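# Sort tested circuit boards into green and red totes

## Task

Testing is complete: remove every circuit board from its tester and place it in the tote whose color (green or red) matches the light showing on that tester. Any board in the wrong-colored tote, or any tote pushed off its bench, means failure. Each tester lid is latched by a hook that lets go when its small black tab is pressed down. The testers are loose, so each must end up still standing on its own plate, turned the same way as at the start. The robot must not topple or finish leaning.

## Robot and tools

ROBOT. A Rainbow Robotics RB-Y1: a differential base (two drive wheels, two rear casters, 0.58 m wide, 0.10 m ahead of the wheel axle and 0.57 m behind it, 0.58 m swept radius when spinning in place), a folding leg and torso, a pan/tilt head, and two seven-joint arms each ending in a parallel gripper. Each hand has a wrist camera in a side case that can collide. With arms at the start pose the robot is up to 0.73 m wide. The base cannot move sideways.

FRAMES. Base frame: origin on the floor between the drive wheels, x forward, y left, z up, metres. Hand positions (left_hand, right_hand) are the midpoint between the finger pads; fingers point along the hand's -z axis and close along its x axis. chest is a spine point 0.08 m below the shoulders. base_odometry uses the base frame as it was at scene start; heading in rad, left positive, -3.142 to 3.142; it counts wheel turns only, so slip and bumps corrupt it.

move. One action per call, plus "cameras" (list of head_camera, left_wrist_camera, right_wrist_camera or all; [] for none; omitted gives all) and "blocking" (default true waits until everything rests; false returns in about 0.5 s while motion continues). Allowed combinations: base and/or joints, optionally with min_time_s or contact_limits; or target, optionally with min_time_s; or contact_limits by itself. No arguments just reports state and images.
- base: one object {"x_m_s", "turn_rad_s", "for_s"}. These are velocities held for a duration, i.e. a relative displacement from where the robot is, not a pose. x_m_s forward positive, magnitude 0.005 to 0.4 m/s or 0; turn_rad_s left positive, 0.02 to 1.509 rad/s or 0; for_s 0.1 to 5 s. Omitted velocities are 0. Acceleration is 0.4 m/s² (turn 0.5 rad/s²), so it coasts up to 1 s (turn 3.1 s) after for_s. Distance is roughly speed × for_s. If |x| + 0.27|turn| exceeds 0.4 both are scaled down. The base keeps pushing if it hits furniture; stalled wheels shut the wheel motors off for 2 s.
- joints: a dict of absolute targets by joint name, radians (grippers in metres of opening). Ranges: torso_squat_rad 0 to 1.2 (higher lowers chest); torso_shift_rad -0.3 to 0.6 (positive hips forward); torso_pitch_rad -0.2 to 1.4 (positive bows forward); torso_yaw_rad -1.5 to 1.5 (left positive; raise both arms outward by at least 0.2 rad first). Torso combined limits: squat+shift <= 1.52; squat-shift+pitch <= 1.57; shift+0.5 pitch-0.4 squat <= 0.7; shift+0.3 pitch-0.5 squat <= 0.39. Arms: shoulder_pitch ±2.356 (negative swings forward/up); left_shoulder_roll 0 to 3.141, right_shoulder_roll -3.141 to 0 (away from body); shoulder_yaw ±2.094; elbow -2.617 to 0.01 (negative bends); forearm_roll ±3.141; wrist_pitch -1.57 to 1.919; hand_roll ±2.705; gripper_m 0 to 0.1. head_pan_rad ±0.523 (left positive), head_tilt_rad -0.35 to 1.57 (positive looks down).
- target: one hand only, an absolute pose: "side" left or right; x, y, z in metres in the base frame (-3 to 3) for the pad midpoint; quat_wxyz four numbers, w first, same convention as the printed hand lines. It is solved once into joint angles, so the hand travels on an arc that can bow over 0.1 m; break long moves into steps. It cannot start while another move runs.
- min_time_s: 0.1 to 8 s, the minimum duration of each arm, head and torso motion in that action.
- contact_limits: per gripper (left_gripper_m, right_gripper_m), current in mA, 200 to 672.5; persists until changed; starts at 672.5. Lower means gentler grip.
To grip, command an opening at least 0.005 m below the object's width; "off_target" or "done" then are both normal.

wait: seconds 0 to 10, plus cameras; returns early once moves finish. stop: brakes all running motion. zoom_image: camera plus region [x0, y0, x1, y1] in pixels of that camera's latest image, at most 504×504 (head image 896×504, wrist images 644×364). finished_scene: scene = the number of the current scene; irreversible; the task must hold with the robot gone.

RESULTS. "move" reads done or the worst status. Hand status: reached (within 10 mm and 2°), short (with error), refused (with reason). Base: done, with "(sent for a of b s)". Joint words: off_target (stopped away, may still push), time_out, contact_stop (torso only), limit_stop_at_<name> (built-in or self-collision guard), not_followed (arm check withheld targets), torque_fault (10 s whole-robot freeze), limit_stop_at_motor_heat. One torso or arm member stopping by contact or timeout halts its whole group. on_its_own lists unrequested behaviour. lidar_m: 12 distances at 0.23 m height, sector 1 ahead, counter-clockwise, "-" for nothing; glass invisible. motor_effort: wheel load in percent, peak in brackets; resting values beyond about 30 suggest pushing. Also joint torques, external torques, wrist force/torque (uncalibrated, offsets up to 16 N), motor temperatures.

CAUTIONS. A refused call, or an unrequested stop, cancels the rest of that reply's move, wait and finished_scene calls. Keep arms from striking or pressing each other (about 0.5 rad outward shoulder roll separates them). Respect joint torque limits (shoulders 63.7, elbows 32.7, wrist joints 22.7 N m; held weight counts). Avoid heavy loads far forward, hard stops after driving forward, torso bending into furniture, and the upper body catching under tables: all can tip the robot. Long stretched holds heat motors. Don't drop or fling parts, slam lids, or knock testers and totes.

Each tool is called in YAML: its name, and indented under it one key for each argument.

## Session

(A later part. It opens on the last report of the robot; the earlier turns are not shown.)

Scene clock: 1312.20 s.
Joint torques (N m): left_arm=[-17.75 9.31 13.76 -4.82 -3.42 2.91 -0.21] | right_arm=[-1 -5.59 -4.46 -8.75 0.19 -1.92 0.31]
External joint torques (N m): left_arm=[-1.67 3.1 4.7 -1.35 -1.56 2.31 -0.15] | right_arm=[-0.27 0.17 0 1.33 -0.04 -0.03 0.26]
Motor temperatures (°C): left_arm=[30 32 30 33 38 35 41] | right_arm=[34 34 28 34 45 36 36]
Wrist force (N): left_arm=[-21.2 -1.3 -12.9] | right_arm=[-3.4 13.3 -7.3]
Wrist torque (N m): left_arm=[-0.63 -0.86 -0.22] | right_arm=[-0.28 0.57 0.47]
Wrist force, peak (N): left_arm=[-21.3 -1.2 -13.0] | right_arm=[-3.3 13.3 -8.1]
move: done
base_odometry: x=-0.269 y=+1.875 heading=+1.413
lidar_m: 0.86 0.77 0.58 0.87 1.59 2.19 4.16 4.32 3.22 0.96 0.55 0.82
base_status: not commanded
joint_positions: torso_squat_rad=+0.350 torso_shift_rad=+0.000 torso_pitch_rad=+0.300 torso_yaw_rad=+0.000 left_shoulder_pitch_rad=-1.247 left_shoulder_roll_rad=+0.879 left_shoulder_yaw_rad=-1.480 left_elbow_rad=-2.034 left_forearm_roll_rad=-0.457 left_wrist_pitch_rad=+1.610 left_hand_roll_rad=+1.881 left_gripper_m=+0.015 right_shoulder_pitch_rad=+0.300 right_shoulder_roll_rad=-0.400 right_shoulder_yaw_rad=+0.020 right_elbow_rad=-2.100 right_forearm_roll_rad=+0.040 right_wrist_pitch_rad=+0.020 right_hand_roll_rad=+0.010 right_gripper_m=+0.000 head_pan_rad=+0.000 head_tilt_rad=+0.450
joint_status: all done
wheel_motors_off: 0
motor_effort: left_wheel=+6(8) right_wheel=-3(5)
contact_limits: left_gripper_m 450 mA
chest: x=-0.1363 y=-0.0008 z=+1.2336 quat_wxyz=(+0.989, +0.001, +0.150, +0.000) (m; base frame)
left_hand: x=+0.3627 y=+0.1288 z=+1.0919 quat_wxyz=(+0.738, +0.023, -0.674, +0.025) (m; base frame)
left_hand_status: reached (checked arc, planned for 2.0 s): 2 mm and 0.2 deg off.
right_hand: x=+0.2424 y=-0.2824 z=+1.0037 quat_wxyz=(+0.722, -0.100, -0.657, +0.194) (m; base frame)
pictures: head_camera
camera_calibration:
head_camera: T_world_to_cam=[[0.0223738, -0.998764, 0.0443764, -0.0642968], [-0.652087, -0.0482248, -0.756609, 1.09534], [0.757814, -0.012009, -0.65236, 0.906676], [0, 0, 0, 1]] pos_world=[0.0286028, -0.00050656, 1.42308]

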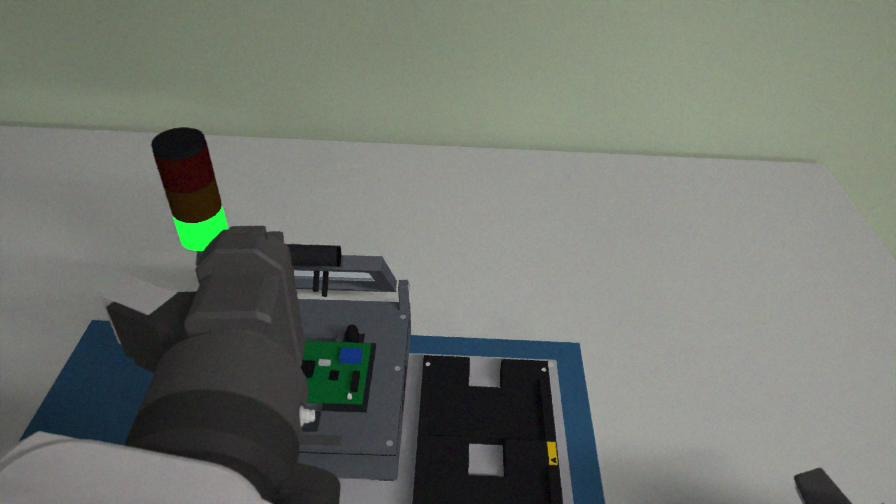

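move:
  target: {"side":"left","x":0.345,"y":0.129,"z":1.097,"quat_wxyz":[0.7368,0.0236,-0.6752,0.0257]}
  min_time_s: 2
  cameras: []

move:
  target: {"side":"left","x":0.325,"y":0.129,"z":1.097,"quat_wxyz":[0.7368,0.0236,-0.6752,0.0257]}
  min_time_s: 2
  cameras: ["head_camera"]

Scene clock: 1320.97 s.
Joint torques (N m): left_arm=[-17.73 8.8 11.52 -4.96 -4.16 2.42 0.19] | right_arm=[-0.78 -5.45 -4.43 -8.86 0.24 -1.86 0.27]
External joint torques (N m): left_arm=[-2.31 2.79 2.73 -1.18 -2.29 1.86 0.24] | right_arm=[-0.05 0.31 0.03 1.22 0 0.03 0.22]
Motor temperatures (°C): left_arm=[30 32 30 33 38 35 41] | right_arm=[34 34 28 34 45 36 36]
Wrist force (N): left_arm=[-20.4 0.5 -9.4] | right_arm=[-3.4 13.1 -7.4]
Wrist torque (N m): left_arm=[-0.50 -0.48 -0.62] | right_arm=[-0.23 0.54 0.46]
Wrist force, peak (N): left_arm=[-21.6 -2.4 -14.3] | right_arm=[-3.6 13.5 -7.7]
move: done
base_odometry: x=-0.269 y=+1.875 heading=+1.413
lidar_m: 0.86 0.77 0.58 0.87 1.58 2.19 4.16 4.33 3.23 0.97 0.56 0.81
base_status: not commanded
joint_positions: torso_squat_rad=+0.350 torso_shift_rad=+0.000 torso_pitch_rad=+0.300 torso_yaw_rad=+0.000 left_shoulder_pitch_rad=-1.233 left_shoulder_roll_rad=+0.888 left_shoulder_yaw_rad=-1.490 left_elbow_rad=-2.106 left_forearm_roll_rad=-0.479 left_wrist_pitch_rad=+1.671 left_hand_roll_rad=+1.862 left_gripper_m=+0.015 right_shoulder_pitch_rad=+0.300 right_shoulder_roll_rad=-0.400 right_shoulder_yaw_rad=+0.020 right_elbow_rad=-2.100 right_forearm_roll_rad=+0.040 right_wrist_pitch_rad=+0.020 right_hand_roll_rad=+0.010 right_gripper_m=+0.000 head_pan_rad=+0.000 head_tilt_rad=+0.450
joint_status: all done
wheel_motors_off: 0
motor_effort: left_wheel=+6(8) right_wheel=-4(6)
contact_limits: left_gripper_m 450 mA
chest: x=-0.1363 y=-0.0007 z=+1.2336 quat_wxyz=(+0.989, +0.000, +0.150, +0.000) (m; base frame)
left_hand: x=+0.3448 y=+0.1289 z=+1.0961 quat_wxyz=(+0.737, +0.024, -0.674, +0.025) (m; base frame)
left_hand_status: reached (checked arc, planned for 2.0 s): 1 mm and 0.1 deg off.
right_hand: x=+0.2424 y=-0.2824 z=+1.0037 quat_wxyz=(+0.722, -0.100, -0.657, +0.194) (m; base frame)
pictures: none
No camera images: "cameras" was empty.

Scene clock: 1323.30 s.
Joint torques (N m): left_arm=[-13.7 6.11 8.56 -4.76 -2.82 2.91 0.02] | right_arm=[-1 -5.66 -4.36 -8.8 0.23 -1.96 0.26]
External joint torques (N m): left_arm=[1 0.34 0.14 -0.63 -0.96 2.38 0.08] | right_arm=[-0.27 0.09 0.1 1.28 -0.01 -0.07 0.21]
Motor temperatures (°C): left_arm=[30 32 30 33 38 35 41] | right_arm=[34 34 28 34 45 36 36]
Wrist force (N): left_arm=[-15.4 -2.6 -11.1] | right_arm=[-3.4 13.2 -7.1]
Wrist torque (N m): left_arm=[-0.74 -0.70 -0.46] | right_arm=[-0.24 0.55 0.47]
Wrist force, peak (N): left_arm=[-20.6 0.8 -9.4] | right_arm=[-3.5 13.4 -7.5]
move: done
base_odometry: x=-0.269 y=+1.875 heading=+1.413
lidar_m: 0.86 0.77 0.58 0.88 1.59 2.19 4.16 4.33 3.23 0.97 0.56 0.81
base_status: not commanded
joint_positions: torso_squat_rad=+0.350 torso_shift_rad=+0.000 torso_pitch_rad=+0.300 torso_yaw_rad=+0.000 left_shoulder_pitch_rad=-1.213 left_shoulder_roll_rad=+0.888 left_shoulder_yaw_rad=-1.510 left_elbow_rad=-2.171 left_forearm_roll_rad=-0.513 left_wrist_pitch_rad=+1.736 left_hand_roll_rad=+1.846 left_gripper_m=+0.015 right_shoulder_pitch_rad=+0.300 right_shoulder_roll_rad=-0.400 right_shoulder_yaw_rad=+0.020 right_elbow_rad=-2.100 right_forearm_roll_rad=+0.040 right_wrist_pitch_rad=+0.020 right_hand_roll_rad=+0.010 right_gripper_m=+0.000 head_pan_rad=+0.000 head_tilt_rad=+0.450
joint_status: all done
wheel_motors_off: 0
motor_effort: left_wheel=+6(8) right_wheel=-5(7)
contact_limits: left_gripper_m 450 mA
chest: x=-0.1363 y=-0.0007 z=+1.2336 quat_wxyz=(+0.989, +0.000, +0.150, +0.000) (m; base frame)
left_hand: x=+0.3251 y=+0.1289 z=+1.0969 quat_wxyz=(+0.737, +0.023, -0.675, +0.026) (m; base frame)
left_hand_status: reached (checked arc, planned for 2.0 s): 0 mm and 0.0 deg off.
right_hand: x=+0.2424 y=-0.2824 z=+1.0037 quat_wxyz=(+0.722, -0.100, -0.657, +0.194) (m; base frame)
pictures: head_camera
camera_calibration:
head_camera: T_world_to_cam=[[0.0223792, -0.99876, 0.0444671, -0.0643508], [-0.652134, -0.0482963, -0.756563, 1.0953], [0.757773, -0.0120673, -0.652407, 0.906696], [0, 0, 0, 1]] pos_world=[0.0286551, -0.000430591, 1.42306]

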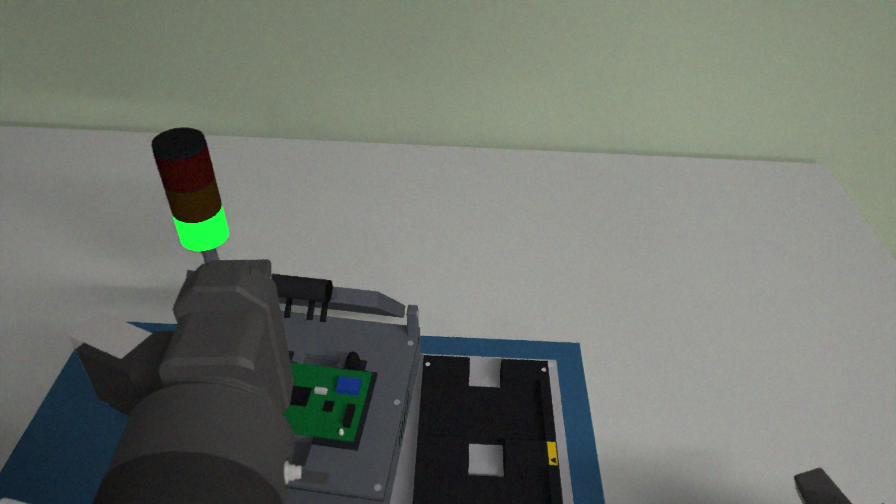

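move:
  target: {"side":"left","x":0.327,"y":0.129,"z":1.083,"quat_wxyz":[0.7368,0.0236,-0.6752,0.0257]}
  min_time_s: 2
  cameras: []

move:
  target: {"side":"left","x":0.327,"y":0.129,"z":1.07,"quat_wxyz":[0.7368,0.0236,-0.6752,0.0257]}
  min_time_s: 2
  cameras: ["head_camera","left_wrist_camera"]

Scene clock: 1332.83 s.
Joint torques (N m): left_arm=[-5.34 8.57 3.46 4.26 3.21 1.07 0.9] | right_arm=[-0.77 -5.62 -4.46 -9.1 0.22 -1.95 0.31]
External joint torques (N m): left_arm=[9.39 2.86 -4.89 8.43 5.06 0.5 0.95] | right_arm=[-0.01 0.14 0.01 0.99 -0.02 -0.06 0.26]
Motor temperatures (°C): left_arm=[30 32 30 33 38 35 41] | right_arm=[34 34 28 34 45 36 36]
Wrist force (N): left_arm=[10.7 -5.6 17.2] | right_arm=[-3.5 12.9 -7.2]
Wrist torque (N m): left_arm=[-0.75 -1.30 -0.70] | right_arm=[-0.21 0.53 0.46]
Wrist force, peak (N): left_arm=[10.8 -5.8 17.0] | right_arm=[-3.3 13.5 -7.3]
move: done
base_odometry: x=-0.269 y=+1.875 heading=+1.413
lidar_m: 0.86 0.76 0.58 0.87 1.58 2.19 4.16 4.32 3.23 0.96 0.56 0.81
base_status: not commanded
joint_positions: torso_squat_rad=+0.350 torso_shift_rad=+0.000 torso_pitch_rad=+0.299 torso_yaw_rad=+0.000 left_shoulder_pitch_rad=-1.198 left_shoulder_roll_rad=+0.870 left_shoulder_yaw_rad=-1.527 left_elbow_rad=-2.130 left_forearm_roll_rad=-0.537 left_wrist_pitch_rad=+1.719 left_hand_roll_rad=+1.871 left_gripper_m=+0.015 right_shoulder_pitch_rad=+0.300 right_shoulder_roll_rad=-0.400 right_shoulder_yaw_rad=+0.020 right_elbow_rad=-2.100 right_forearm_roll_rad=+0.040 right_wrist_pitch_rad=+0.020 right_hand_roll_rad=+0.010 right_gripper_m=+0.000 head_pan_rad=+0.000 head_tilt_rad=+0.450
joint_status: all done
wheel_motors_off: 0
motor_effort: left_wheel=+7(8) right_wheel=-6(6)
contact_limits: left_gripper_m 450 mA
chest: x=-0.1372 y=-0.0009 z=+1.2337 quat_wxyz=(+0.989, +0.001, +0.149, +0.000) (m; base frame)
left_hand: x=+0.3257 y=+0.1277 z=+1.0857 quat_wxyz=(+0.736, +0.022, -0.676, +0.025) (m; base frame)
left_hand_status: reached (checked arc, planned for 2.0 s): 3 mm and 0.3 deg off.
right_hand: x=+0.2418 y=-0.2825 z=+1.0043 quat_wxyz=(+0.721, -0.101, -0.657, +0.194) (m; base frame)
pictures: none
No camera images: "cameras" was empty.

Scene clock: 1335.17 s.
Joint torques (N m): left_arm=[-5.07 7.16 2.76 3.9 3.89 -0.54 0.66] | right_arm=[-0.82 -5.71 -4.27 -8.81 0.15 -2 0.22]
External joint torques (N m): left_arm=[9.65 1.51 -5.49 8.11 5.72 -1.17 0.71] | right_arm=[-0.05 0.04 0.19 1.28 -0.08 -0.11 0.17]
Motor temperatures (°C): left_arm=[30 32 30 33 38 35 41] | right_arm=[34 34 28 34 45 36 36]
Wrist force (N): left_arm=[13.0 -2.4 19.4] | right_arm=[-3.2 12.9 -7.4]
Wrist torque (N m): left_arm=[-0.26 -1.84 -0.52] | right_arm=[-0.21 0.59 0.46]
Wrist force, peak (N): left_arm=[18.3 -2.6 23.2] | right_arm=[-3.3 13.3 -7.7]
move: done
base_odometry: x=-0.269 y=+1.875 heading=+1.413
lidar_m: 0.86 0.77 0.57 0.87 1.58 2.19 4.16 4.32 3.23 0.97 0.56 0.82
base_status: not commanded
joint_positions: torso_squat_rad=+0.350 torso_shift_rad=-0.001 torso_pitch_rad=+0.298 torso_yaw_rad=+0.000 left_shoulder_pitch_rad=-1.181 left_shoulder_roll_rad=+0.852 left_shoulder_yaw_rad=-1.545 left_elbow_rad=-2.086 left_forearm_roll_rad=-0.559 left_wrist_pitch_rad=+1.705 left_hand_roll_rad=+1.898 left_gripper_m=+0.015 right_shoulder_pitch_rad=+0.300 right_shoulder_roll_rad=-0.400 right_shoulder_yaw_rad=+0.020 right_elbow_rad=-2.100 right_forearm_roll_rad=+0.040 right_wrist_pitch_rad=+0.020 right_hand_roll_rad=+0.010 right_gripper_m=+0.000 head_pan_rad=+0.000 head_tilt_rad=+0.450
joint_status: all done
wheel_motors_off: 0
motor_effort: left_wheel=+7(8) right_wheel=-5(6)
contact_limits: left_gripper_m 450 mA
chest: x=-0.1375 y=-0.0009 z=+1.2338 quat_wxyz=(+0.989, +0.001, +0.149, +0.000) (m; base frame)
left_hand: x=+0.3263 y=+0.1281 z=+1.0724 quat_wxyz=(+0.736, +0.022, -0.676, +0.025) (m; base frame)
left_hand_status: reached (checked arc, planned for 2.0 s): 3 mm and 0.2 deg off.
right_hand: x=+0.2417 y=-0.2825 z=+1.0044 quat_wxyz=(+0.721, -0.101, -0.657, +0.194) (m; base frame)
pictures: head_camera, left_wrist_camera
camera_calibration:
head_camera: T_world_to_cam=[[0.0222973, -0.998772, 0.0442349, -0.0642199], [-0.650666, -0.0480901, -0.757839, 1.09641], [0.759036, -0.0118844, -0.65094, 0.90602], [0, 0, 0, 1]] pos_world=[0.0271246, -0.000647403, 1.4235]
left_wrist_camera: T_world_to_cam=[[0.0953973, 0.0238387, 0.995154, -1.10274], [-0.425519, -0.902795, 0.0624173, 0.221783], [0.899907, -0.429411, -0.0759804, -0.0881317], [0, 0, 0, 1]] pos_world=[0.278882, 0.188668, 1.07685]

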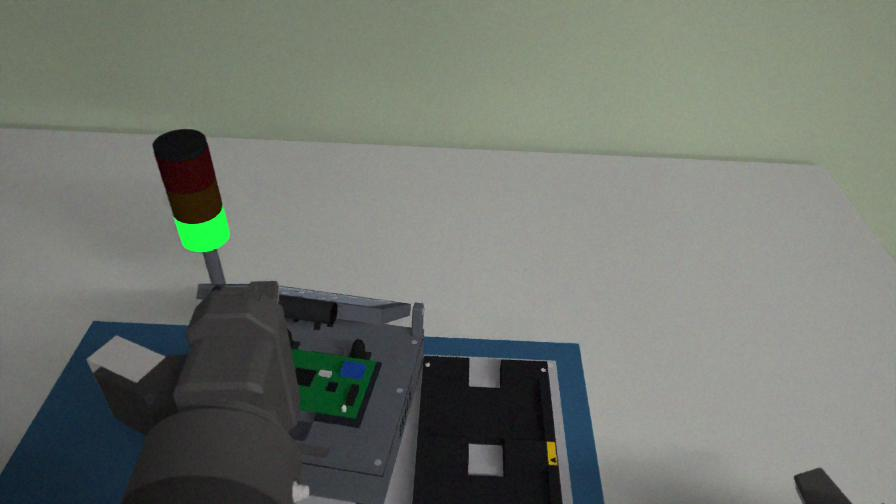

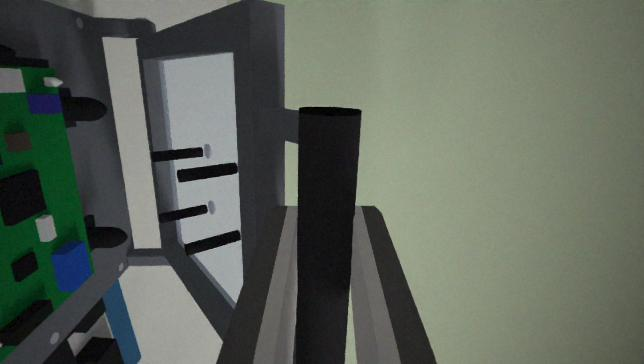

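move:
  joints: {"left_gripper_m":0.05,"head_tilt_rad":0.75}
  cameras: []

move:
  target: {"side":"left","x":0.25,"y":0.18,"z":1.1,"quat_wxyz":[0.7368,0.0236,-0.6752,0.0257]}
  min_time_s: 2
  cameras: []

move:
  target: {"side":"left","x":0.22,"y":0.3,"z":1.1,"quat_wxyz":[0.7368,0.0236,-0.6752,0.0257]}
  min_time_s: 2
  cameras: ["head_camera"]

Scene clock: 1353.47 s.
Joint torques (N m): left_arm=[-9.5 4.64 5.2 0.2 2.66 -2.67 0.37] | right_arm=[-0.43 -5.33 -4.3 -8.89 0.29 -1.93 0.34]
External joint torques (N m): left_arm=[5.22 -1.02 -3.04 4.42 4.49 -3.3 0.43] | right_arm=[0.33 0.43 0.17 1.19 0.05 -0.04 0.29]
Motor temperatures (°C): left_arm=[30 31 30 33 38 35 41] | right_arm=[34 34 28 34 45 36 36]
Wrist force (N): left_arm=[11.7 10.7 18.6] | right_arm=[-3.3 13.0 -7.4]
Wrist torque (N m): left_arm=[-0.29 -1.35 -0.28] | right_arm=[-0.22 0.55 0.47]
Wrist force, peak (N): left_arm=[14.3 11.7 21.2] | right_arm=[-3.5 14.0 -8.1]
move: done
base_odometry: x=-0.269 y=+1.875 heading=+1.413
lidar_m: 0.86 0.76 0.57 0.88 1.59 2.18 4.17 4.33 3.23 0.97 0.57 0.80
base_status: not commanded
joint_positions: torso_squat_rad=+0.350 torso_shift_rad=-0.001 torso_pitch_rad=+0.299 torso_yaw_rad=+0.000 left_shoulder_pitch_rad=-1.180 left_shoulder_roll_rad=+0.853 left_shoulder_yaw_rad=-1.545 left_elbow_rad=-2.086 left_forearm_roll_rad=-0.559 left_wrist_pitch_rad=+1.705 left_hand_roll_rad=+1.898 left_gripper_m=+0.050 right_shoulder_pitch_rad=+0.300 right_shoulder_roll_rad=-0.400 right_shoulder_yaw_rad=+0.020 right_elbow_rad=-2.100 right_forearm_roll_rad=+0.040 right_wrist_pitch_rad=+0.020 right_hand_roll_rad=+0.010 right_gripper_m=+0.000 head_pan_rad=+0.000 head_tilt_rad=+0.750
joint_status: all done
wheel_motors_off: 0
motor_effort: left_wheel=+9(12) right_wheel=-5(9)
contact_limits: left_gripper_m 450 mA
chest: x=-0.1373 y=-0.0007 z=+1.2337 quat_wxyz=(+0.989, +0.000, +0.149, +0.000) (m; base frame)
left_hand: x=+0.3263 y=+0.1292 z=+1.0716 quat_wxyz=(+0.736, +0.023, -0.676, +0.026) (m; base frame)
right_hand: x=+0.2418 y=-0.2822 z=+1.0044 quat_wxyz=(+0.721, -0.101, -0.657, +0.194) (m; base frame)
pictures: none
No camera images: "cameras" was empty.

Scene clock: 1355.80 s.
Joint torques (N m): left_arm=[-9.51 7.49 5.38 -5.5 -1.5 0.83 -0.29] | right_arm=[-0.58 -5.47 -4.46 -8.93 0.32 -1.98 0.36]
External joint torques (N m): left_arm=[1.48 0.86 -1 0 0.3 0.29 -0.24] | right_arm=[0.15 0.29 0.01 1.16 0.08 -0.09 0.31]
Motor temperatures (°C): left_arm=[30 31 30 33 38 35 41] | right_arm=[34 34 28 34 45 36 36]
Wrist force (N): left_arm=[-9.5 2.9 -4.1] | right_arm=[-3.6 13.2 -7.5]
Wrist torque (N m): left_arm=[-0.31 -0.95 -0.19] | right_arm=[-0.24 0.53 0.46]
Wrist force, peak (N): left_arm=[11.9 10.6 18.6] | right_arm=[-3.4 13.3 -7.8]
move: done
base_odometry: x=-0.269 y=+1.875 heading=+1.413
lidar_m: 0.85 0.77 0.58 0.88 1.58 2.19 4.16 4.32 3.22 0.96 0.56 0.81
base_status: not commanded
joint_positions: torso_squat_rad=+0.350 torso_shift_rad=+0.000 torso_pitch_rad=+0.300 torso_yaw_rad=+0.000 left_shoulder_pitch_rad=-1.087 left_shoulder_roll_rad=+1.059 left_shoulder_yaw_rad=-1.641 left_elbow_rad=-2.448 left_forearm_roll_rad=-0.724 left_wrist_pitch_rad=+1.869 left_hand_roll_rad=+1.852 left_gripper_m=+0.050 right_shoulder_pitch_rad=+0.300 right_shoulder_roll_rad=-0.400 right_shoulder_yaw_rad=+0.020 right_elbow_rad=-2.100 right_forearm_roll_rad=+0.040 right_wrist_pitch_rad=+0.020 right_hand_roll_rad=+0.010 right_gripper_m=+0.000 head_pan_rad=+0.000 head_tilt_rad=+0.750
joint_status: all done
wheel_motors_off: 0
motor_effort: left_wheel=+10(12) right_wheel=-5(7)
contact_limits: left_gripper_m 450 mA
chest: x=-0.1365 y=-0.0008 z=+1.2337 quat_wxyz=(+0.989, +0.000, +0.149, +0.000) (m; base frame)
left_hand: x=+0.2510 y=+0.1797 z=+1.0995 quat_wxyz=(+0.737, +0.023, -0.675, +0.026) (m; base frame)
left_hand_status: reached (checked arc, planned for 2.0 s): 1 mm and 0.1 deg off.
right_hand: x=+0.2423 y=-0.2824 z=+1.0038 quat_wxyz=(+0.722, -0.100, -0.657, +0.194) (m; base frame)
pictures: none
No camera images: "cameras" was empty.

Scene clock: 1358.13 s.
Joint torques (N m): left_arm=[-5.9 11.36 3.89 -4.92 -1.44 0.78 0.23] | right_arm=[-0.88 -5.47 -4.55 -8.9 0.21 -1.9 0.25]
External joint torques (N m): left_arm=[1.12 0.81 -0.91 -0.08 0.15 -0.35 0.29] | right_arm=[-0.14 0.29 -0.08 1.18 -0.02 -0.01 0.2]
Motor temperatures (°C): left_arm=[30 32 30 33 38 35 41] | right_arm=[34 34 28 34 45 36 36]
Wrist force (N): left_arm=[-9.2 3.0 -3.9] | right_arm=[-3.4 13.0 -7.3]
Wrist torque (N m): left_arm=[-0.33 -0.87 -0.15] | right_arm=[-0.22 0.54 0.48]
Wrist force, peak (N): left_arm=[-9.7 3.4 -4.0] | right_arm=[-3.3 13.3 -7.7]
move: done
base_odometry: x=-0.269 y=+1.875 heading=+1.413
lidar_m: 0.86 0.76 0.59 0.87 1.58 2.19 4.16 4.33 3.22 0.96 0.56 0.81
base_status: not commanded
joint_positions: torso_squat_rad=+0.350 torso_shift_rad=+0.000 torso_pitch_rad=+0.300 torso_yaw_rad=+0.000 left_shoulder_pitch_rad=-0.965 left_shoulder_roll_rad=+1.546 left_shoulder_yaw_rad=-1.795 left_elbow_rad=-2.509 left_forearm_roll_rad=-0.948 left_wrist_pitch_rad=+1.627 left_hand_roll_rad=+2.186 left_gripper_m=+0.050 right_shoulder_pitch_rad=+0.300 right_shoulder_roll_rad=-0.400 right_shoulder_yaw_rad=+0.020 right_elbow_rad=-2.100 right_forearm_roll_rad=+0.040 right_wrist_pitch_rad=+0.020 right_hand_roll_rad=+0.010 right_gripper_m=+0.000 head_pan_rad=+0.000 head_tilt_rad=+0.750
joint_status: all done
wheel_motors_off: 0
motor_effort: left_wheel=+10(11) right_wheel=-6(7)
contact_limits: left_gripper_m 450 mA
chest: x=-0.1365 y=-0.0008 z=+1.2337 quat_wxyz=(+0.989, +0.000, +0.149, +0.000) (m; base frame)
left_hand: x=+0.2195 y=+0.2999 z=+1.0997 quat_wxyz=(+0.738, +0.027, -0.674, +0.026) (m; base frame)
left_hand_status: reached (checked arc, planned for 2.0 s): 1 mm and 0.5 deg off.
right_hand: x=+0.2423 y=-0.2824 z=+1.0038 quat_wxyz=(+0.722, -0.100, -0.657, +0.194) (m; base frame)
pictures: head_camera
camera_calibration:
head_camera: T_world_to_cam=[[0.0348246, -0.998755, 0.0357301, -0.0512899], [-0.846327, -0.0484865, -0.530452, 0.763482], [0.531524, -0.0117666, -0.846962, 1.17016], [0, 0, 0, 1]] pos_world=[0.0259724, -0.000438623, 1.39791]

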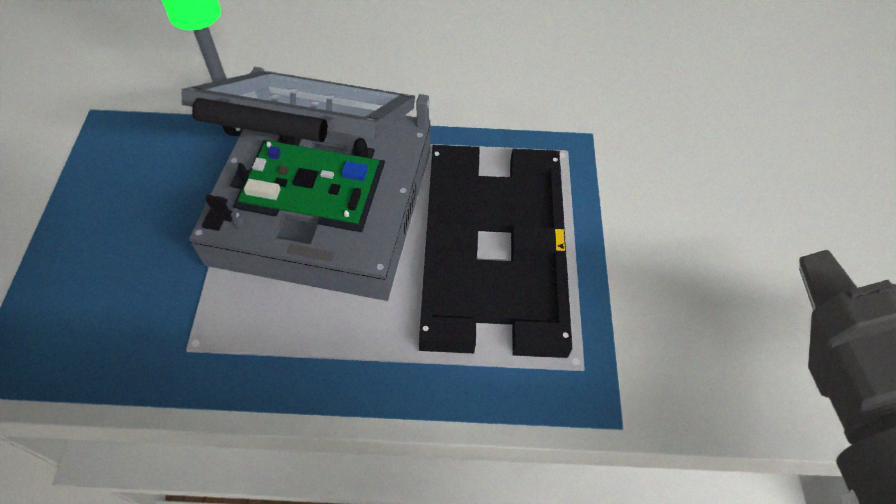

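move:
  joints: {"left_gripper_m":0.0}
  cameras: []

move:
  target: {"side":"left","x":0.24,"y":0.2,"z":1.03,"quat_wxyz":[0.9391,0.0119,-0.3418,0.0328]}
  min_time_s: 3
  cameras: []

move:
  target: {"side":"left","x":0.272,"y":0.127,"z":0.998,"quat_wxyz":[0.9391,0.0119,-0.3418,0.0328]}
  min_time_s: 2
  cameras: ["head_camera","left_wrist_camera"]

Scene clock: 1381.63 s.
Joint torques (N m): left_arm=[-5.86 11.4 3.88 -4.83 -1.36 0.88 0.25] | right_arm=[-0.54 -5.51 -4.46 -8.94 0.29 -1.99 0.27]
External joint torques (N m): left_arm=[1.16 0.84 -0.92 0.02 0.23 -0.25 0.31] | right_arm=[0.2 0.25 0 1.14 0.06 -0.1 0.22]
Motor temperatures (°C): left_arm=[29 32 29 33 38 35 41] | right_arm=[34 34 28 34 45 36 36]
Wrist force (N): left_arm=[-9.2 2.9 -3.9] | right_arm=[-3.3 13.1 -7.3]
Wrist torque (N m): left_arm=[-0.30 -0.87 -0.15] | right_arm=[-0.24 0.56 0.47]
Wrist force, peak (N): left_arm=[-9.7 2.9 -4.0] | right_arm=[-3.6 13.4 -7.4]
move: done
base_odometry: x=-0.269 y=+1.875 heading=+1.413
lidar_m: 0.86 0.76 0.58 0.87 1.58 2.19 4.16 4.32 3.22 0.97 0.57 0.81
base_status: not commanded
joint_positions: torso_squat_rad=+0.350 torso_shift_rad=+0.000 torso_pitch_rad=+0.300 torso_yaw_rad=+0.000 left_shoulder_pitch_rad=-0.965 left_shoulder_roll_rad=+1.546 left_shoulder_yaw_rad=-1.795 left_elbow_rad=-2.509 left_forearm_roll_rad=-0.948 left_wrist_pitch_rad=+1.627 left_hand_roll_rad=+2.186 left_gripper_m=+0.000 right_shoulder_pitch_rad=+0.300 right_shoulder_roll_rad=-0.400 right_shoulder_yaw_rad=+0.020 right_elbow_rad=-2.100 right_forearm_roll_rad=+0.040 right_wrist_pitch_rad=+0.020 right_hand_roll_rad=+0.010 right_gripper_m=+0.000 head_pan_rad=+0.000 head_tilt_rad=+0.750
joint_status: all done
wheel_motors_off: 0
motor_effort: left_wheel=+10(10) right_wheel=-3(6)
contact_limits: left_gripper_m 450 mA
chest: x=-0.1365 y=-0.0008 z=+1.2337 quat_wxyz=(+0.989, +0.000, +0.149, +0.000) (m; base frame)
left_hand: x=+0.2195 y=+0.2999 z=+1.0997 quat_wxyz=(+0.738, +0.027, -0.674, +0.026) (m; base frame)
right_hand: x=+0.2423 y=-0.2824 z=+1.0038 quat_wxyz=(+0.722, -0.100, -0.657, +0.194) (m; base frame)
pictures: none
No camera images: "cameras" was empty.

Scene clock: 1384.97 s.
Joint torques (N m): left_arm=[-12.41 5.58 8.88 -1.35 -0.74 0.05 -0.14] | right_arm=[-0.6 -5.84 -4.58 -8.91 0.22 -1.93 0.4]
External joint torques (N m): left_arm=[-0.16 -1.81 0.99 1.23 0.41 -0.26 -0.11] | right_arm=[0.14 -0.08 -0.12 1.18 -0.01 -0.04 0.35]
Motor temperatures (°C): left_arm=[29 32 30 33 38 35 41] | right_arm=[34 34 28 34 45 36 36]
Wrist force (N): left_arm=[-7.0 2.8 -7.9] | right_arm=[-3.2 13.1 -7.3]
Wrist torque (N m): left_arm=[-0.34 -0.74 -0.18] | right_arm=[-0.21 0.56 0.47]
Wrist force, peak (N): left_arm=[-8.2 2.7 -7.2] | right_arm=[-3.3 13.4 -7.6]
move: done
base_odometry: x=-0.269 y=+1.875 heading=+1.413
lidar_m: 0.86 0.77 0.58 0.87 1.58 2.19 4.16 4.32 3.23 0.97 0.56 0.82
base_status: not commanded
joint_positions: torso_squat_rad=+0.350 torso_shift_rad=+0.000 torso_pitch_rad=+0.300 torso_yaw_rad=+0.000 left_shoulder_pitch_rad=-1.357 left_shoulder_roll_rad=+1.328 left_shoulder_yaw_rad=-1.465 left_elbow_rad=-2.483 left_forearm_roll_rad=+0.445 left_wrist_pitch_rad=+1.388 left_hand_roll_rad=+1.835 left_gripper_m=+0.000 right_shoulder_pitch_rad=+0.300 right_shoulder_roll_rad=-0.400 right_shoulder_yaw_rad=+0.020 right_elbow_rad=-2.100 right_forearm_roll_rad=+0.040 right_wrist_pitch_rad=+0.020 right_hand_roll_rad=+0.010 right_gripper_m=+0.000 head_pan_rad=+0.000 head_tilt_rad=+0.750
joint_status: all done
wheel_motors_off: 0
motor_effort: left_wheel=+9(11) right_wheel=-6(7)
contact_limits: left_gripper_m 450 mA
chest: x=-0.1365 y=-0.0008 z=+1.2337 quat_wxyz=(+0.989, +0.000, +0.149, +0.000) (m; base frame)
left_hand: x=+0.2399 y=+0.2002 z=+1.0300 quat_wxyz=(+0.939, +0.012, -0.342, +0.033) (m; base frame)
left_hand_status: reached (checked arc, planned for 3.0 s): 0 mm and 0.0 deg off.
right_hand: x=+0.2423 y=-0.2824 z=+1.0038 quat_wxyz=(+0.722, -0.100, -0.657, +0.194) (m; base frame)
pictures: none
No camera images: "cameras" was empty.

Scene clock: 1387.30 s.
Joint torques (N m): left_arm=[-15.2 4.43 10.04 -1.58 -0.74 0.64 0.37] | right_arm=[-0.72 -5.53 -4.79 -8.86 0.27 -1.92 0.36]
External joint torques (N m): left_arm=[0.08 -1.75 1.16 1.24 0.41 0.32 0.41] | right_arm=[0.02 0.23 -0.33 1.22 0.04 -0.03 0.31]
Motor temperatures (°C): left_arm=[30 32 30 33 38 35 41] | right_arm=[34 34 28 34 45 36 36]
Wrist force (N): left_arm=[-7.2 2.8 -7.9] | right_arm=[-3.5 13.2 -7.7]
Wrist torque (N m): left_arm=[-0.36 -0.80 -0.21] | right_arm=[-0.25 0.55 0.46]
Wrist force, peak (N): left_arm=[-7.3 3.0 -8.2] | right_arm=[-3.4 13.5 -7.4]
move: done
base_odometry: x=-0.269 y=+1.875 heading=+1.413
lidar_m: 0.86 0.77 0.58 0.87 1.58 2.19 4.16 4.33 3.23 0.96 0.56 0.81
base_status: not commanded
joint_positions: torso_squat_rad=+0.350 torso_shift_rad=+0.000 torso_pitch_rad=+0.300 torso_yaw_rad=+0.000 left_shoulder_pitch_rad=-1.391 left_shoulder_roll_rad=+0.984 left_shoulder_yaw_rad=-1.464 left_elbow_rad=-2.225 left_forearm_roll_rad=+0.452 left_wrist_pitch_rad=+1.478 left_hand_roll_rad=+1.848 left_gripper_m=+0.000 right_shoulder_pitch_rad=+0.300 right_shoulder_roll_rad=-0.400 right_shoulder_yaw_rad=+0.020 right_elbow_rad=-2.100 right_forearm_roll_rad=+0.040 right_wrist_pitch_rad=+0.020 right_hand_roll_rad=+0.010 right_gripper_m=+0.000 head_pan_rad=+0.000 head_tilt_rad=+0.750
joint_status: all done
wheel_motors_off: 0
motor_effort: left_wheel=+9(11) right_wheel=-4(7)
contact_limits: left_gripper_m 450 mA
chest: x=-0.1365 y=-0.0008 z=+1.2337 quat_wxyz=(+0.989, +0.000, +0.149, +0.000) (m; base frame)
left_hand: x=+0.2718 y=+0.1272 z=+0.9980 quat_wxyz=(+0.939, +0.012, -0.342, +0.033) (m; base frame)
left_hand_status: reached (checked arc, planned for 2.0 s): 0 mm and 0.0 deg off.
right_hand: x=+0.2423 y=-0.2824 z=+1.0038 quat_wxyz=(+0.722, -0.100, -0.657, +0.194) (m; base frame)
pictures: head_camera, left_wrist_camera
camera_calibration:
head_camera: T_world_to_cam=[[0.034824, -0.998755, 0.0357304, -0.0512901], [-0.846327, -0.0484862, -0.530452, 0.763482], [0.531524, -0.0117671, -0.846962, 1.17016], [0, 0, 0, 1]] pos_world=[0.0259724, -0.000438465, 1.39791]
left_wrist_camera: T_world_to_cam=[[0.771008, 0.069249, 0.633049, -0.851516], [-0.237376, -0.891178, 0.386593, -0.17364], [0.590931, -0.448337, -0.670667, 0.63475], [0, 0, 0, 1]] pos_world=[0.240214, 0.188804, 1.03189]

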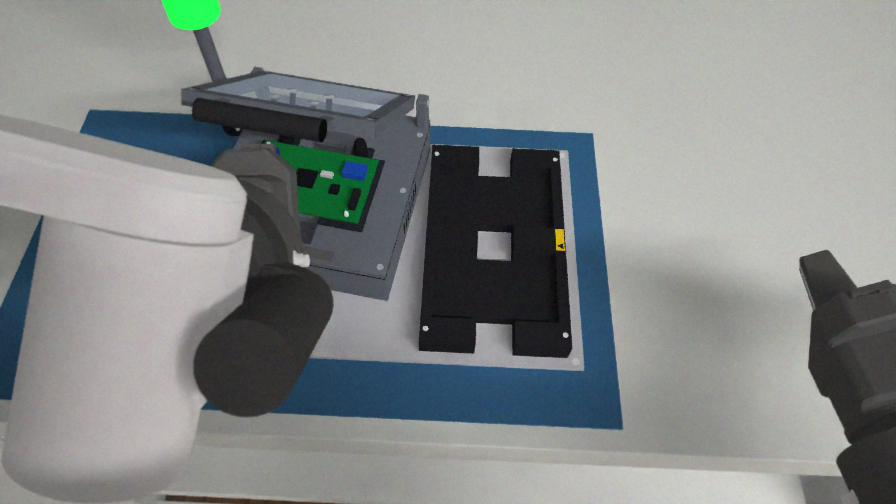

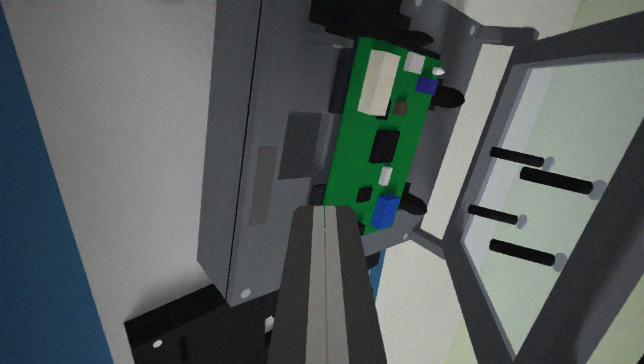

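move:
  target: {"side":"left","x":0.308,"y":0.127,"z":0.95,"quat_wxyz":[0.9391,0.0119,-0.3418,0.0328]}
  min_time_s: 2
  cameras: []

move:
  target: {"side":"left","x":0.312,"y":0.127,"z":0.934,"quat_wxyz":[0.9391,0.0119,-0.3418,0.0328]}
  min_time_s: 2
  cameras: ["left_wrist_camera"]

Scene clock: 1400.87 s.
Joint torques (N m): left_arm=[-14.58 4.64 7.92 -1.55 -0.99 -0.02 -0.3] | right_arm=[-0.63 -5.84 -4.23 -8.85 0.24 -1.76 0.4]
External joint torques (N m): left_arm=[1.93 -1.8 -1.23 1.25 0.14 -0.28 -0.27] | right_arm=[0.11 -0.08 0.23 1.23 0 0.13 0.35]
Motor temperatures (°C): left_arm=[30 31 30 33 38 34 41] | right_arm=[34 34 28 34 45 36 36]
Wrist force (N): left_arm=[-7.0 2.8 -8.0] | right_arm=[-3.3 13.1 -7.4]
Wrist torque (N m): left_arm=[-0.35 -0.78 -0.20] | right_arm=[-0.23 0.56 0.47]
Wrist force, peak (N): left_arm=[-7.1 3.1 -8.2] | right_arm=[-3.2 13.5 -7.6]
move: done
base_odometry: x=-0.269 y=+1.875 heading=+1.413
lidar_m: 0.86 0.76 0.58 0.87 1.57 2.19 4.17 4.32 3.23 0.97 0.56 0.82
base_status: not commanded
joint_positions: torso_squat_rad=+0.350 torso_shift_rad=+0.000 torso_pitch_rad=+0.300 torso_yaw_rad=+0.000 left_shoulder_pitch_rad=-1.338 left_shoulder_roll_rad=+0.905 left_shoulder_yaw_rad=-1.498 left_elbow_rad=-1.978 left_forearm_roll_rad=+0.383 left_wrist_pitch_rad=+1.309 left_hand_roll_rad=+1.806 left_gripper_m=+0.000 right_shoulder_pitch_rad=+0.300 right_shoulder_roll_rad=-0.400 right_shoulder_yaw_rad=+0.020 right_elbow_rad=-2.100 right_forearm_roll_rad=+0.040 right_wrist_pitch_rad=+0.020 right_hand_roll_rad=+0.010 right_gripper_m=+0.000 head_pan_rad=+0.000 head_tilt_rad=+0.750
joint_status: all done
wheel_motors_off: 0
motor_effort: left_wheel=+9(11) right_wheel=-6(7)
contact_limits: left_gripper_m 450 mA
chest: x=-0.1365 y=-0.0008 z=+1.2337 quat_wxyz=(+0.989, +0.000, +0.149, +0.000) (m; base frame)
left_hand: x=+0.3082 y=+0.1271 z=+0.9503 quat_wxyz=(+0.939, +0.012, -0.342, +0.033) (m; base frame)
left_hand_status: reached (checked arc, planned for 2.0 s): 0 mm and 0.0 deg off.
right_hand: x=+0.2423 y=-0.2824 z=+1.0038 quat_wxyz=(+0.722, -0.100, -0.657, +0.194) (m; base frame)
pictures: none
No camera images: "cameras" was empty.

Scene clock: 1403.20 s.
Joint torques (N m): left_arm=[-12.85 3.78 6.3 -2.02 -0.22 -0.32 0.46] | right_arm=[-0.74 -5.65 -4.28 -8.91 0.18 -1.99 0.28]
External joint torques (N m): left_arm=[3.8 -2.63 -2.76 0.83 0.9 -0.58 0.49] | right_arm=[0 0.11 0.18 1.17 -0.05 -0.09 0.23]
Motor temperatures (°C): left_arm=[30 31 30 33 38 34 41] | right_arm=[34 34 28 34 45 36 36]
Wrist force (N): left_arm=[-3.1 2.8 -7.0] | right_arm=[-3.1 13.1 -7.5]
Wrist torque (N m): left_arm=[-0.36 -0.84 -0.25] | right_arm=[-0.24 0.57 0.48]
Wrist force, peak (N): left_arm=[-7.0 3.0 -8.2] | right_arm=[-3.4 13.4 -7.8]
move: done
base_odometry: x=-0.269 y=+1.875 heading=+1.413
lidar_m: 0.86 0.77 0.58 0.87 1.58 2.19 4.16 4.32 3.22 0.97 0.56 0.81
base_status: not commanded
joint_positions: torso_squat_rad=+0.350 torso_shift_rad=+0.000 torso_pitch_rad=+0.300 torso_yaw_rad=+0.000 left_shoulder_pitch_rad=-1.318 left_shoulder_roll_rad=+0.878 left_shoulder_yaw_rad=-1.513 left_elbow_rad=-1.919 left_forearm_roll_rad=+0.354 left_wrist_pitch_rad=+1.273 left_hand_roll_rad=+1.809 left_gripper_m=+0.000 right_shoulder_pitch_rad=+0.300 right_shoulder_roll_rad=-0.400 right_shoulder_yaw_rad=+0.020 right_elbow_rad=-2.100 right_forearm_roll_rad=+0.040 right_wrist_pitch_rad=+0.020 right_hand_roll_rad=+0.010 right_gripper_m=+0.000 head_pan_rad=+0.000 head_tilt_rad=+0.750
joint_status: all done
wheel_motors_off: 0
motor_effort: left_wheel=+8(11) right_wheel=-5(6)
contact_limits: left_gripper_m 450 mA
chest: x=-0.1366 y=-0.0008 z=+1.2337 quat_wxyz=(+0.989, +0.000, +0.149, +0.000) (m; base frame)
left_hand: x=+0.3125 y=+0.1271 z=+0.9346 quat_wxyz=(+0.939, +0.012, -0.343, +0.033) (m; base frame)
left_hand_status: reached (checked arc, planned for 2.0 s): 1 mm and 0.1 deg off.
right_hand: x=+0.2423 y=-0.2824 z=+1.0038 quat_wxyz=(+0.722, -0.100, -0.657, +0.194) (m; base frame)
pictures: left_wrist_camera
camera_calibration:
left_wrist_camera: T_world_to_cam=[[0.769961, 0.0697419, 0.634268, -0.843647], [-0.237759, -0.891071, 0.386604, -0.139541], [0.592141, -0.448473, -0.669508, 0.566706], [0, 0, 0, 1]] pos_world=[0.280828, 0.188649, 0.96846]

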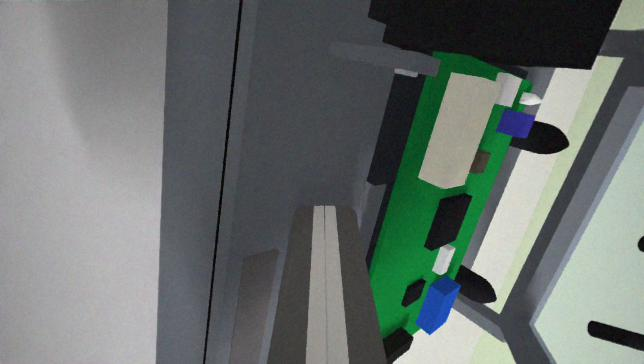

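move:
  target: {"side":"left","x":0.302,"y":0.117,"z":0.933,"quat_wxyz":[0.9391,0.0119,-0.3418,0.0328]}
  min_time_s: 2
  cameras: ["left_wrist_camera"]

Scene clock: 1409.33 s.
Joint torques (N m): left_arm=[-7.69 -5.14 2.94 -9.61 2.38 -2.86 0.49] | right_arm=[-0.78 -5.45 -4.29 -8.8 0.24 -1.91 0.4]
External joint torques (N m): left_arm=[8.79 -11.23 -6.04 -6.57 3.51 -3.16 0.52] | right_arm=[-0.04 0.31 0.18 1.28 0 -0.02 0.35]
Motor temperatures (°C): left_arm=[30 31 30 33 38 34 41] | right_arm=[34 34 28 34 45 36 36]
Wrist force (N): left_arm=[11.6 12.2 -9.8] | right_arm=[-3.3 13.0 -7.4]
Wrist torque (N m): left_arm=[-0.13 -1.14 -0.25] | right_arm=[-0.21 0.58 0.47]
Wrist force, peak (N): left_arm=[11.9 12.5 -9.5] | right_arm=[-3.2 13.5 -7.6]
move: done
base_odometry: x=-0.269 y=+1.875 heading=+1.413
lidar_m: 0.85 0.77 0.58 0.87 1.59 2.20 4.16 4.32 3.23 0.97 0.56 0.81
base_status: not commanded
joint_positions: torso_squat_rad=+0.350 torso_shift_rad=+0.000 torso_pitch_rad=+0.300 torso_yaw_rad=+0.000 left_shoulder_pitch_rad=-1.315 left_shoulder_roll_rad=+0.853 left_shoulder_yaw_rad=-1.516 left_elbow_rad=-1.937 left_forearm_roll_rad=+0.341 left_wrist_pitch_rad=+1.315 left_hand_roll_rad=+1.830 left_gripper_m=+0.000 right_shoulder_pitch_rad=+0.300 right_shoulder_roll_rad=-0.400 right_shoulder_yaw_rad=+0.020 right_elbow_rad=-2.100 right_forearm_roll_rad=+0.040 right_wrist_pitch_rad=+0.020 right_hand_roll_rad=+0.010 right_gripper_m=+0.000 head_pan_rad=+0.000 head_tilt_rad=+0.750
joint_status: all done
wheel_motors_off: 0
motor_effort: left_wheel=+9(11) right_wheel=-5(6)
contact_limits: left_gripper_m 450 mA
chest: x=-0.1366 y=-0.0007 z=+1.2337 quat_wxyz=(+0.989, +0.000, +0.149, +0.000) (m; base frame)
left_hand: x=+0.3044 y=+0.1187 z=+0.9347 quat_wxyz=(+0.938, +0.013, -0.344, +0.034) (m; base frame)
left_hand_status: reached (checked arc, planned for 2.0 s): 3 mm and 0.3 deg off.
right_hand: x=+0.2423 y=-0.2822 z=+1.0039 quat_wxyz=(+0.722, -0.100, -0.657, +0.194) (m; base frame)
pictures: left_wrist_camera
camera_calibration:
left_wrist_camera: T_world_to_cam=[[0.767674, 0.0712722, 0.636865, -0.838801], [-0.23674, -0.891957, 0.385185, -0.147836], [0.595509, -0.446467, -0.667859, 0.565001], [0, 0, 0, 1]] pos_world=[0.272464, 0.180174, 0.968488]

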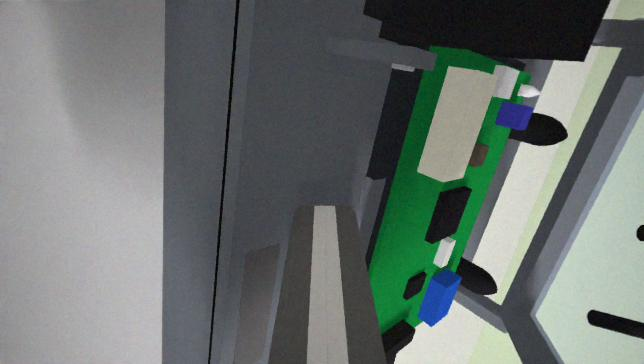

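move:
  target: {"side":"left","x":0.288,"y":0.106,"z":0.933,"quat_wxyz":[0.9391,0.0119,-0.3418,0.0328]}
  min_time_s: 2
  cameras: []

move:
  target: {"side":"left","x":0.278,"y":0.096,"z":0.933,"quat_wxyz":[0.9391,0.0119,-0.3418,0.0328]}
  min_time_s: 2
  cameras: ["head_camera","left_wrist_camera"]

Scene clock: 1416.93 s.
Joint torques (N m): left_arm=[-5.81 -5.62 1.78 -9.8 3.04 -2.94 0.53] | right_arm=[-0.8 -5.37 -4.33 -8.98 0.18 -1.91 0.28]
External joint torques (N m): left_arm=[10.35 -11.26 -7.05 -6.5 4.17 -3.26 0.57] | right_arm=[-0.06 0.4 0.14 1.1 -0.05 -0.02 0.23]
Motor temperatures (°C): left_arm=[30 31 30 33 38 35 41] | right_arm=[34 34 28 34 45 36 36]
Wrist force (N): left_arm=[14.5 11.5 -9.2] | right_arm=[-3.2 12.9 -7.0]
Wrist torque (N m): left_arm=[-0.18 -1.19 -0.29] | right_arm=[-0.21 0.56 0.48]
Wrist force, peak (N): left_arm=[13.0 12.5 -11.2] | right_arm=[-3.3 13.5 -7.7]
move: done
base_odometry: x=-0.269 y=+1.875 heading=+1.413
lidar_m: 0.85 0.76 0.58 0.86 1.59 2.19 4.16 4.32 3.22 0.97 0.56 0.82
base_status: not commanded
joint_positions: torso_squat_rad=+0.350 torso_shift_rad=+0.000 torso_pitch_rad=+0.300 torso_yaw_rad=+0.000 left_shoulder_pitch_rad=-1.311 left_shoulder_roll_rad=+0.822 left_shoulder_yaw_rad=-1.522 left_elbow_rad=-1.969 left_forearm_roll_rad=+0.327 left_wrist_pitch_rad=+1.371 left_hand_roll_rad=+1.856 left_gripper_m=+0.000 right_shoulder_pitch_rad=+0.300 right_shoulder_roll_rad=-0.400 right_shoulder_yaw_rad=+0.020 right_elbow_rad=-2.100 right_forearm_roll_rad=+0.040 right_wrist_pitch_rad=+0.020 right_hand_roll_rad=+0.010 right_gripper_m=+0.000 head_pan_rad=+0.000 head_tilt_rad=+0.750
joint_status: all done
wheel_motors_off: 0
motor_effort: left_wheel=+9(10) right_wheel=-6(7)
contact_limits: left_gripper_m 450 mA
chest: x=-0.1366 y=-0.0007 z=+1.2337 quat_wxyz=(+0.989, +0.000, +0.149, +0.000) (m; base frame)
left_hand: x=+0.2910 y=+0.1075 z=+0.9348 quat_wxyz=(+0.938, +0.012, -0.344, +0.034) (m; base frame)
left_hand_status: reached (checked arc, planned for 2.0 s): 4 mm and 0.3 deg off.
right_hand: x=+0.2423 y=-0.2822 z=+1.0039 quat_wxyz=(+0.722, -0.100, -0.657, +0.194) (m; base frame)
pictures: none
No camera images: "cameras" was empty.

Scene clock: 1419.27 s.
Joint torques (N m): left_arm=[-4.9 -8.4 1.86 -12.36 3.71 -3.92 0.73] | right_arm=[-0.52 -5.53 -4.32 -8.89 0.12 -1.94 0.29]
External joint torques (N m): left_arm=[11.04 -13.66 -6.87 -8.87 4.85 -4.28 0.77] | right_arm=[0.21 0.24 0.15 1.19 -0.11 -0.04 0.24]
Motor temperatures (°C): left_arm=[30 31 29 33 38 35 41] | right_arm=[34 34 28 34 45 36 36]
Wrist force (N): left_arm=[18.2 14.0 -15.5] | right_arm=[-3.4 12.9 -7.3]
Wrist torque (N m): left_arm=[-0.16 -1.27 -0.47] | right_arm=[-0.20 0.55 0.46]
Wrist force, peak (N): left_arm=[18.1 14.5 -15.8] | right_arm=[-3.1 13.4 -7.6]
move: done
base_odometry: x=-0.269 y=+1.875 heading=+1.413
lidar_m: 0.86 0.77 0.58 0.86 1.57 2.19 4.16 4.33 3.22 0.97 0.56 0.81
base_status: not commanded
joint_positions: torso_squat_rad=+0.350 torso_shift_rad=+0.000 torso_pitch_rad=+0.300 torso_yaw_rad=+0.000 left_shoulder_pitch_rad=-1.309 left_shoulder_roll_rad=+0.791 left_shoulder_yaw_rad=-1.526 left_elbow_rad=-1.986 left_forearm_roll_rad=+0.318 left_wrist_pitch_rad=+1.418 left_hand_roll_rad=+1.876 left_gripper_m=+0.000 right_shoulder_pitch_rad=+0.300 right_shoulder_roll_rad=-0.400 right_shoulder_yaw_rad=+0.020 right_elbow_rad=-2.100 right_forearm_roll_rad=+0.040 right_wrist_pitch_rad=+0.020 right_hand_roll_rad=+0.010 right_gripper_m=+0.000 head_pan_rad=+0.000 head_tilt_rad=+0.750
joint_status: all done
wheel_motors_off: 0
motor_effort: left_wheel=+9(10) right_wheel=-5(8)
contact_limits: left_gripper_m 450 mA
chest: x=-0.1366 y=-0.0007 z=+1.2337 quat_wxyz=(+0.989, +0.000, +0.149, +0.000) (m; base frame)
left_hand: x=+0.2812 y=+0.0980 z=+0.9349 quat_wxyz=(+0.938, +0.013, -0.345, +0.034) (m; base frame)
left_hand_status: reached (checked arc, planned for 2.0 s): 4 mm and 0.4 deg off.
right_hand: x=+0.2423 y=-0.2822 z=+1.0039 quat_wxyz=(+0.722, -0.100, -0.657, +0.194) (m; base frame)
pictures: head_camera, left_wrist_camera
camera_calibration:
head_camera: T_world_to_cam=[[0.0349437, -0.998748, 0.0358038, -0.0512634], [-0.846226, -0.0486287, -0.5306, 0.763685], [0.531677, -0.011757, -0.846866, 1.17009], [0, 0, 0, 1]] pos_world=[0.0259339, -0.000305526, 1.39795]
left_wrist_camera: T_world_to_cam=[[0.766853, 0.0715099, 0.637827, -0.820252], [-0.236587, -0.892299, 0.384486, -0.171209], [0.596627, -0.445746, -0.667343, 0.56884], [0, 0, 0, 1]] pos_world=[0.249121, 0.159445, 0.968617]

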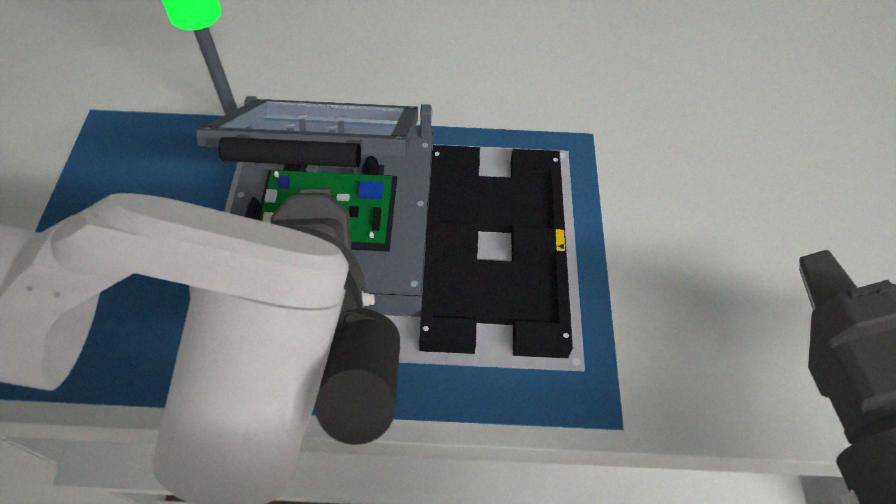

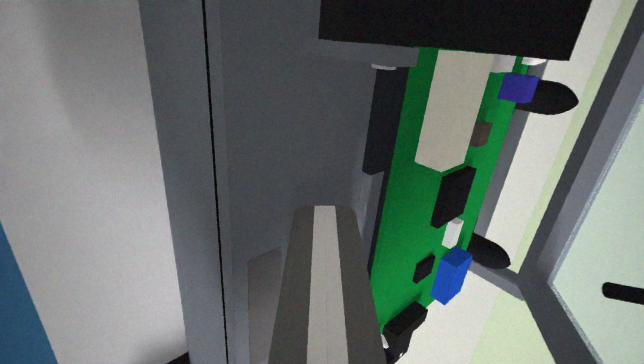

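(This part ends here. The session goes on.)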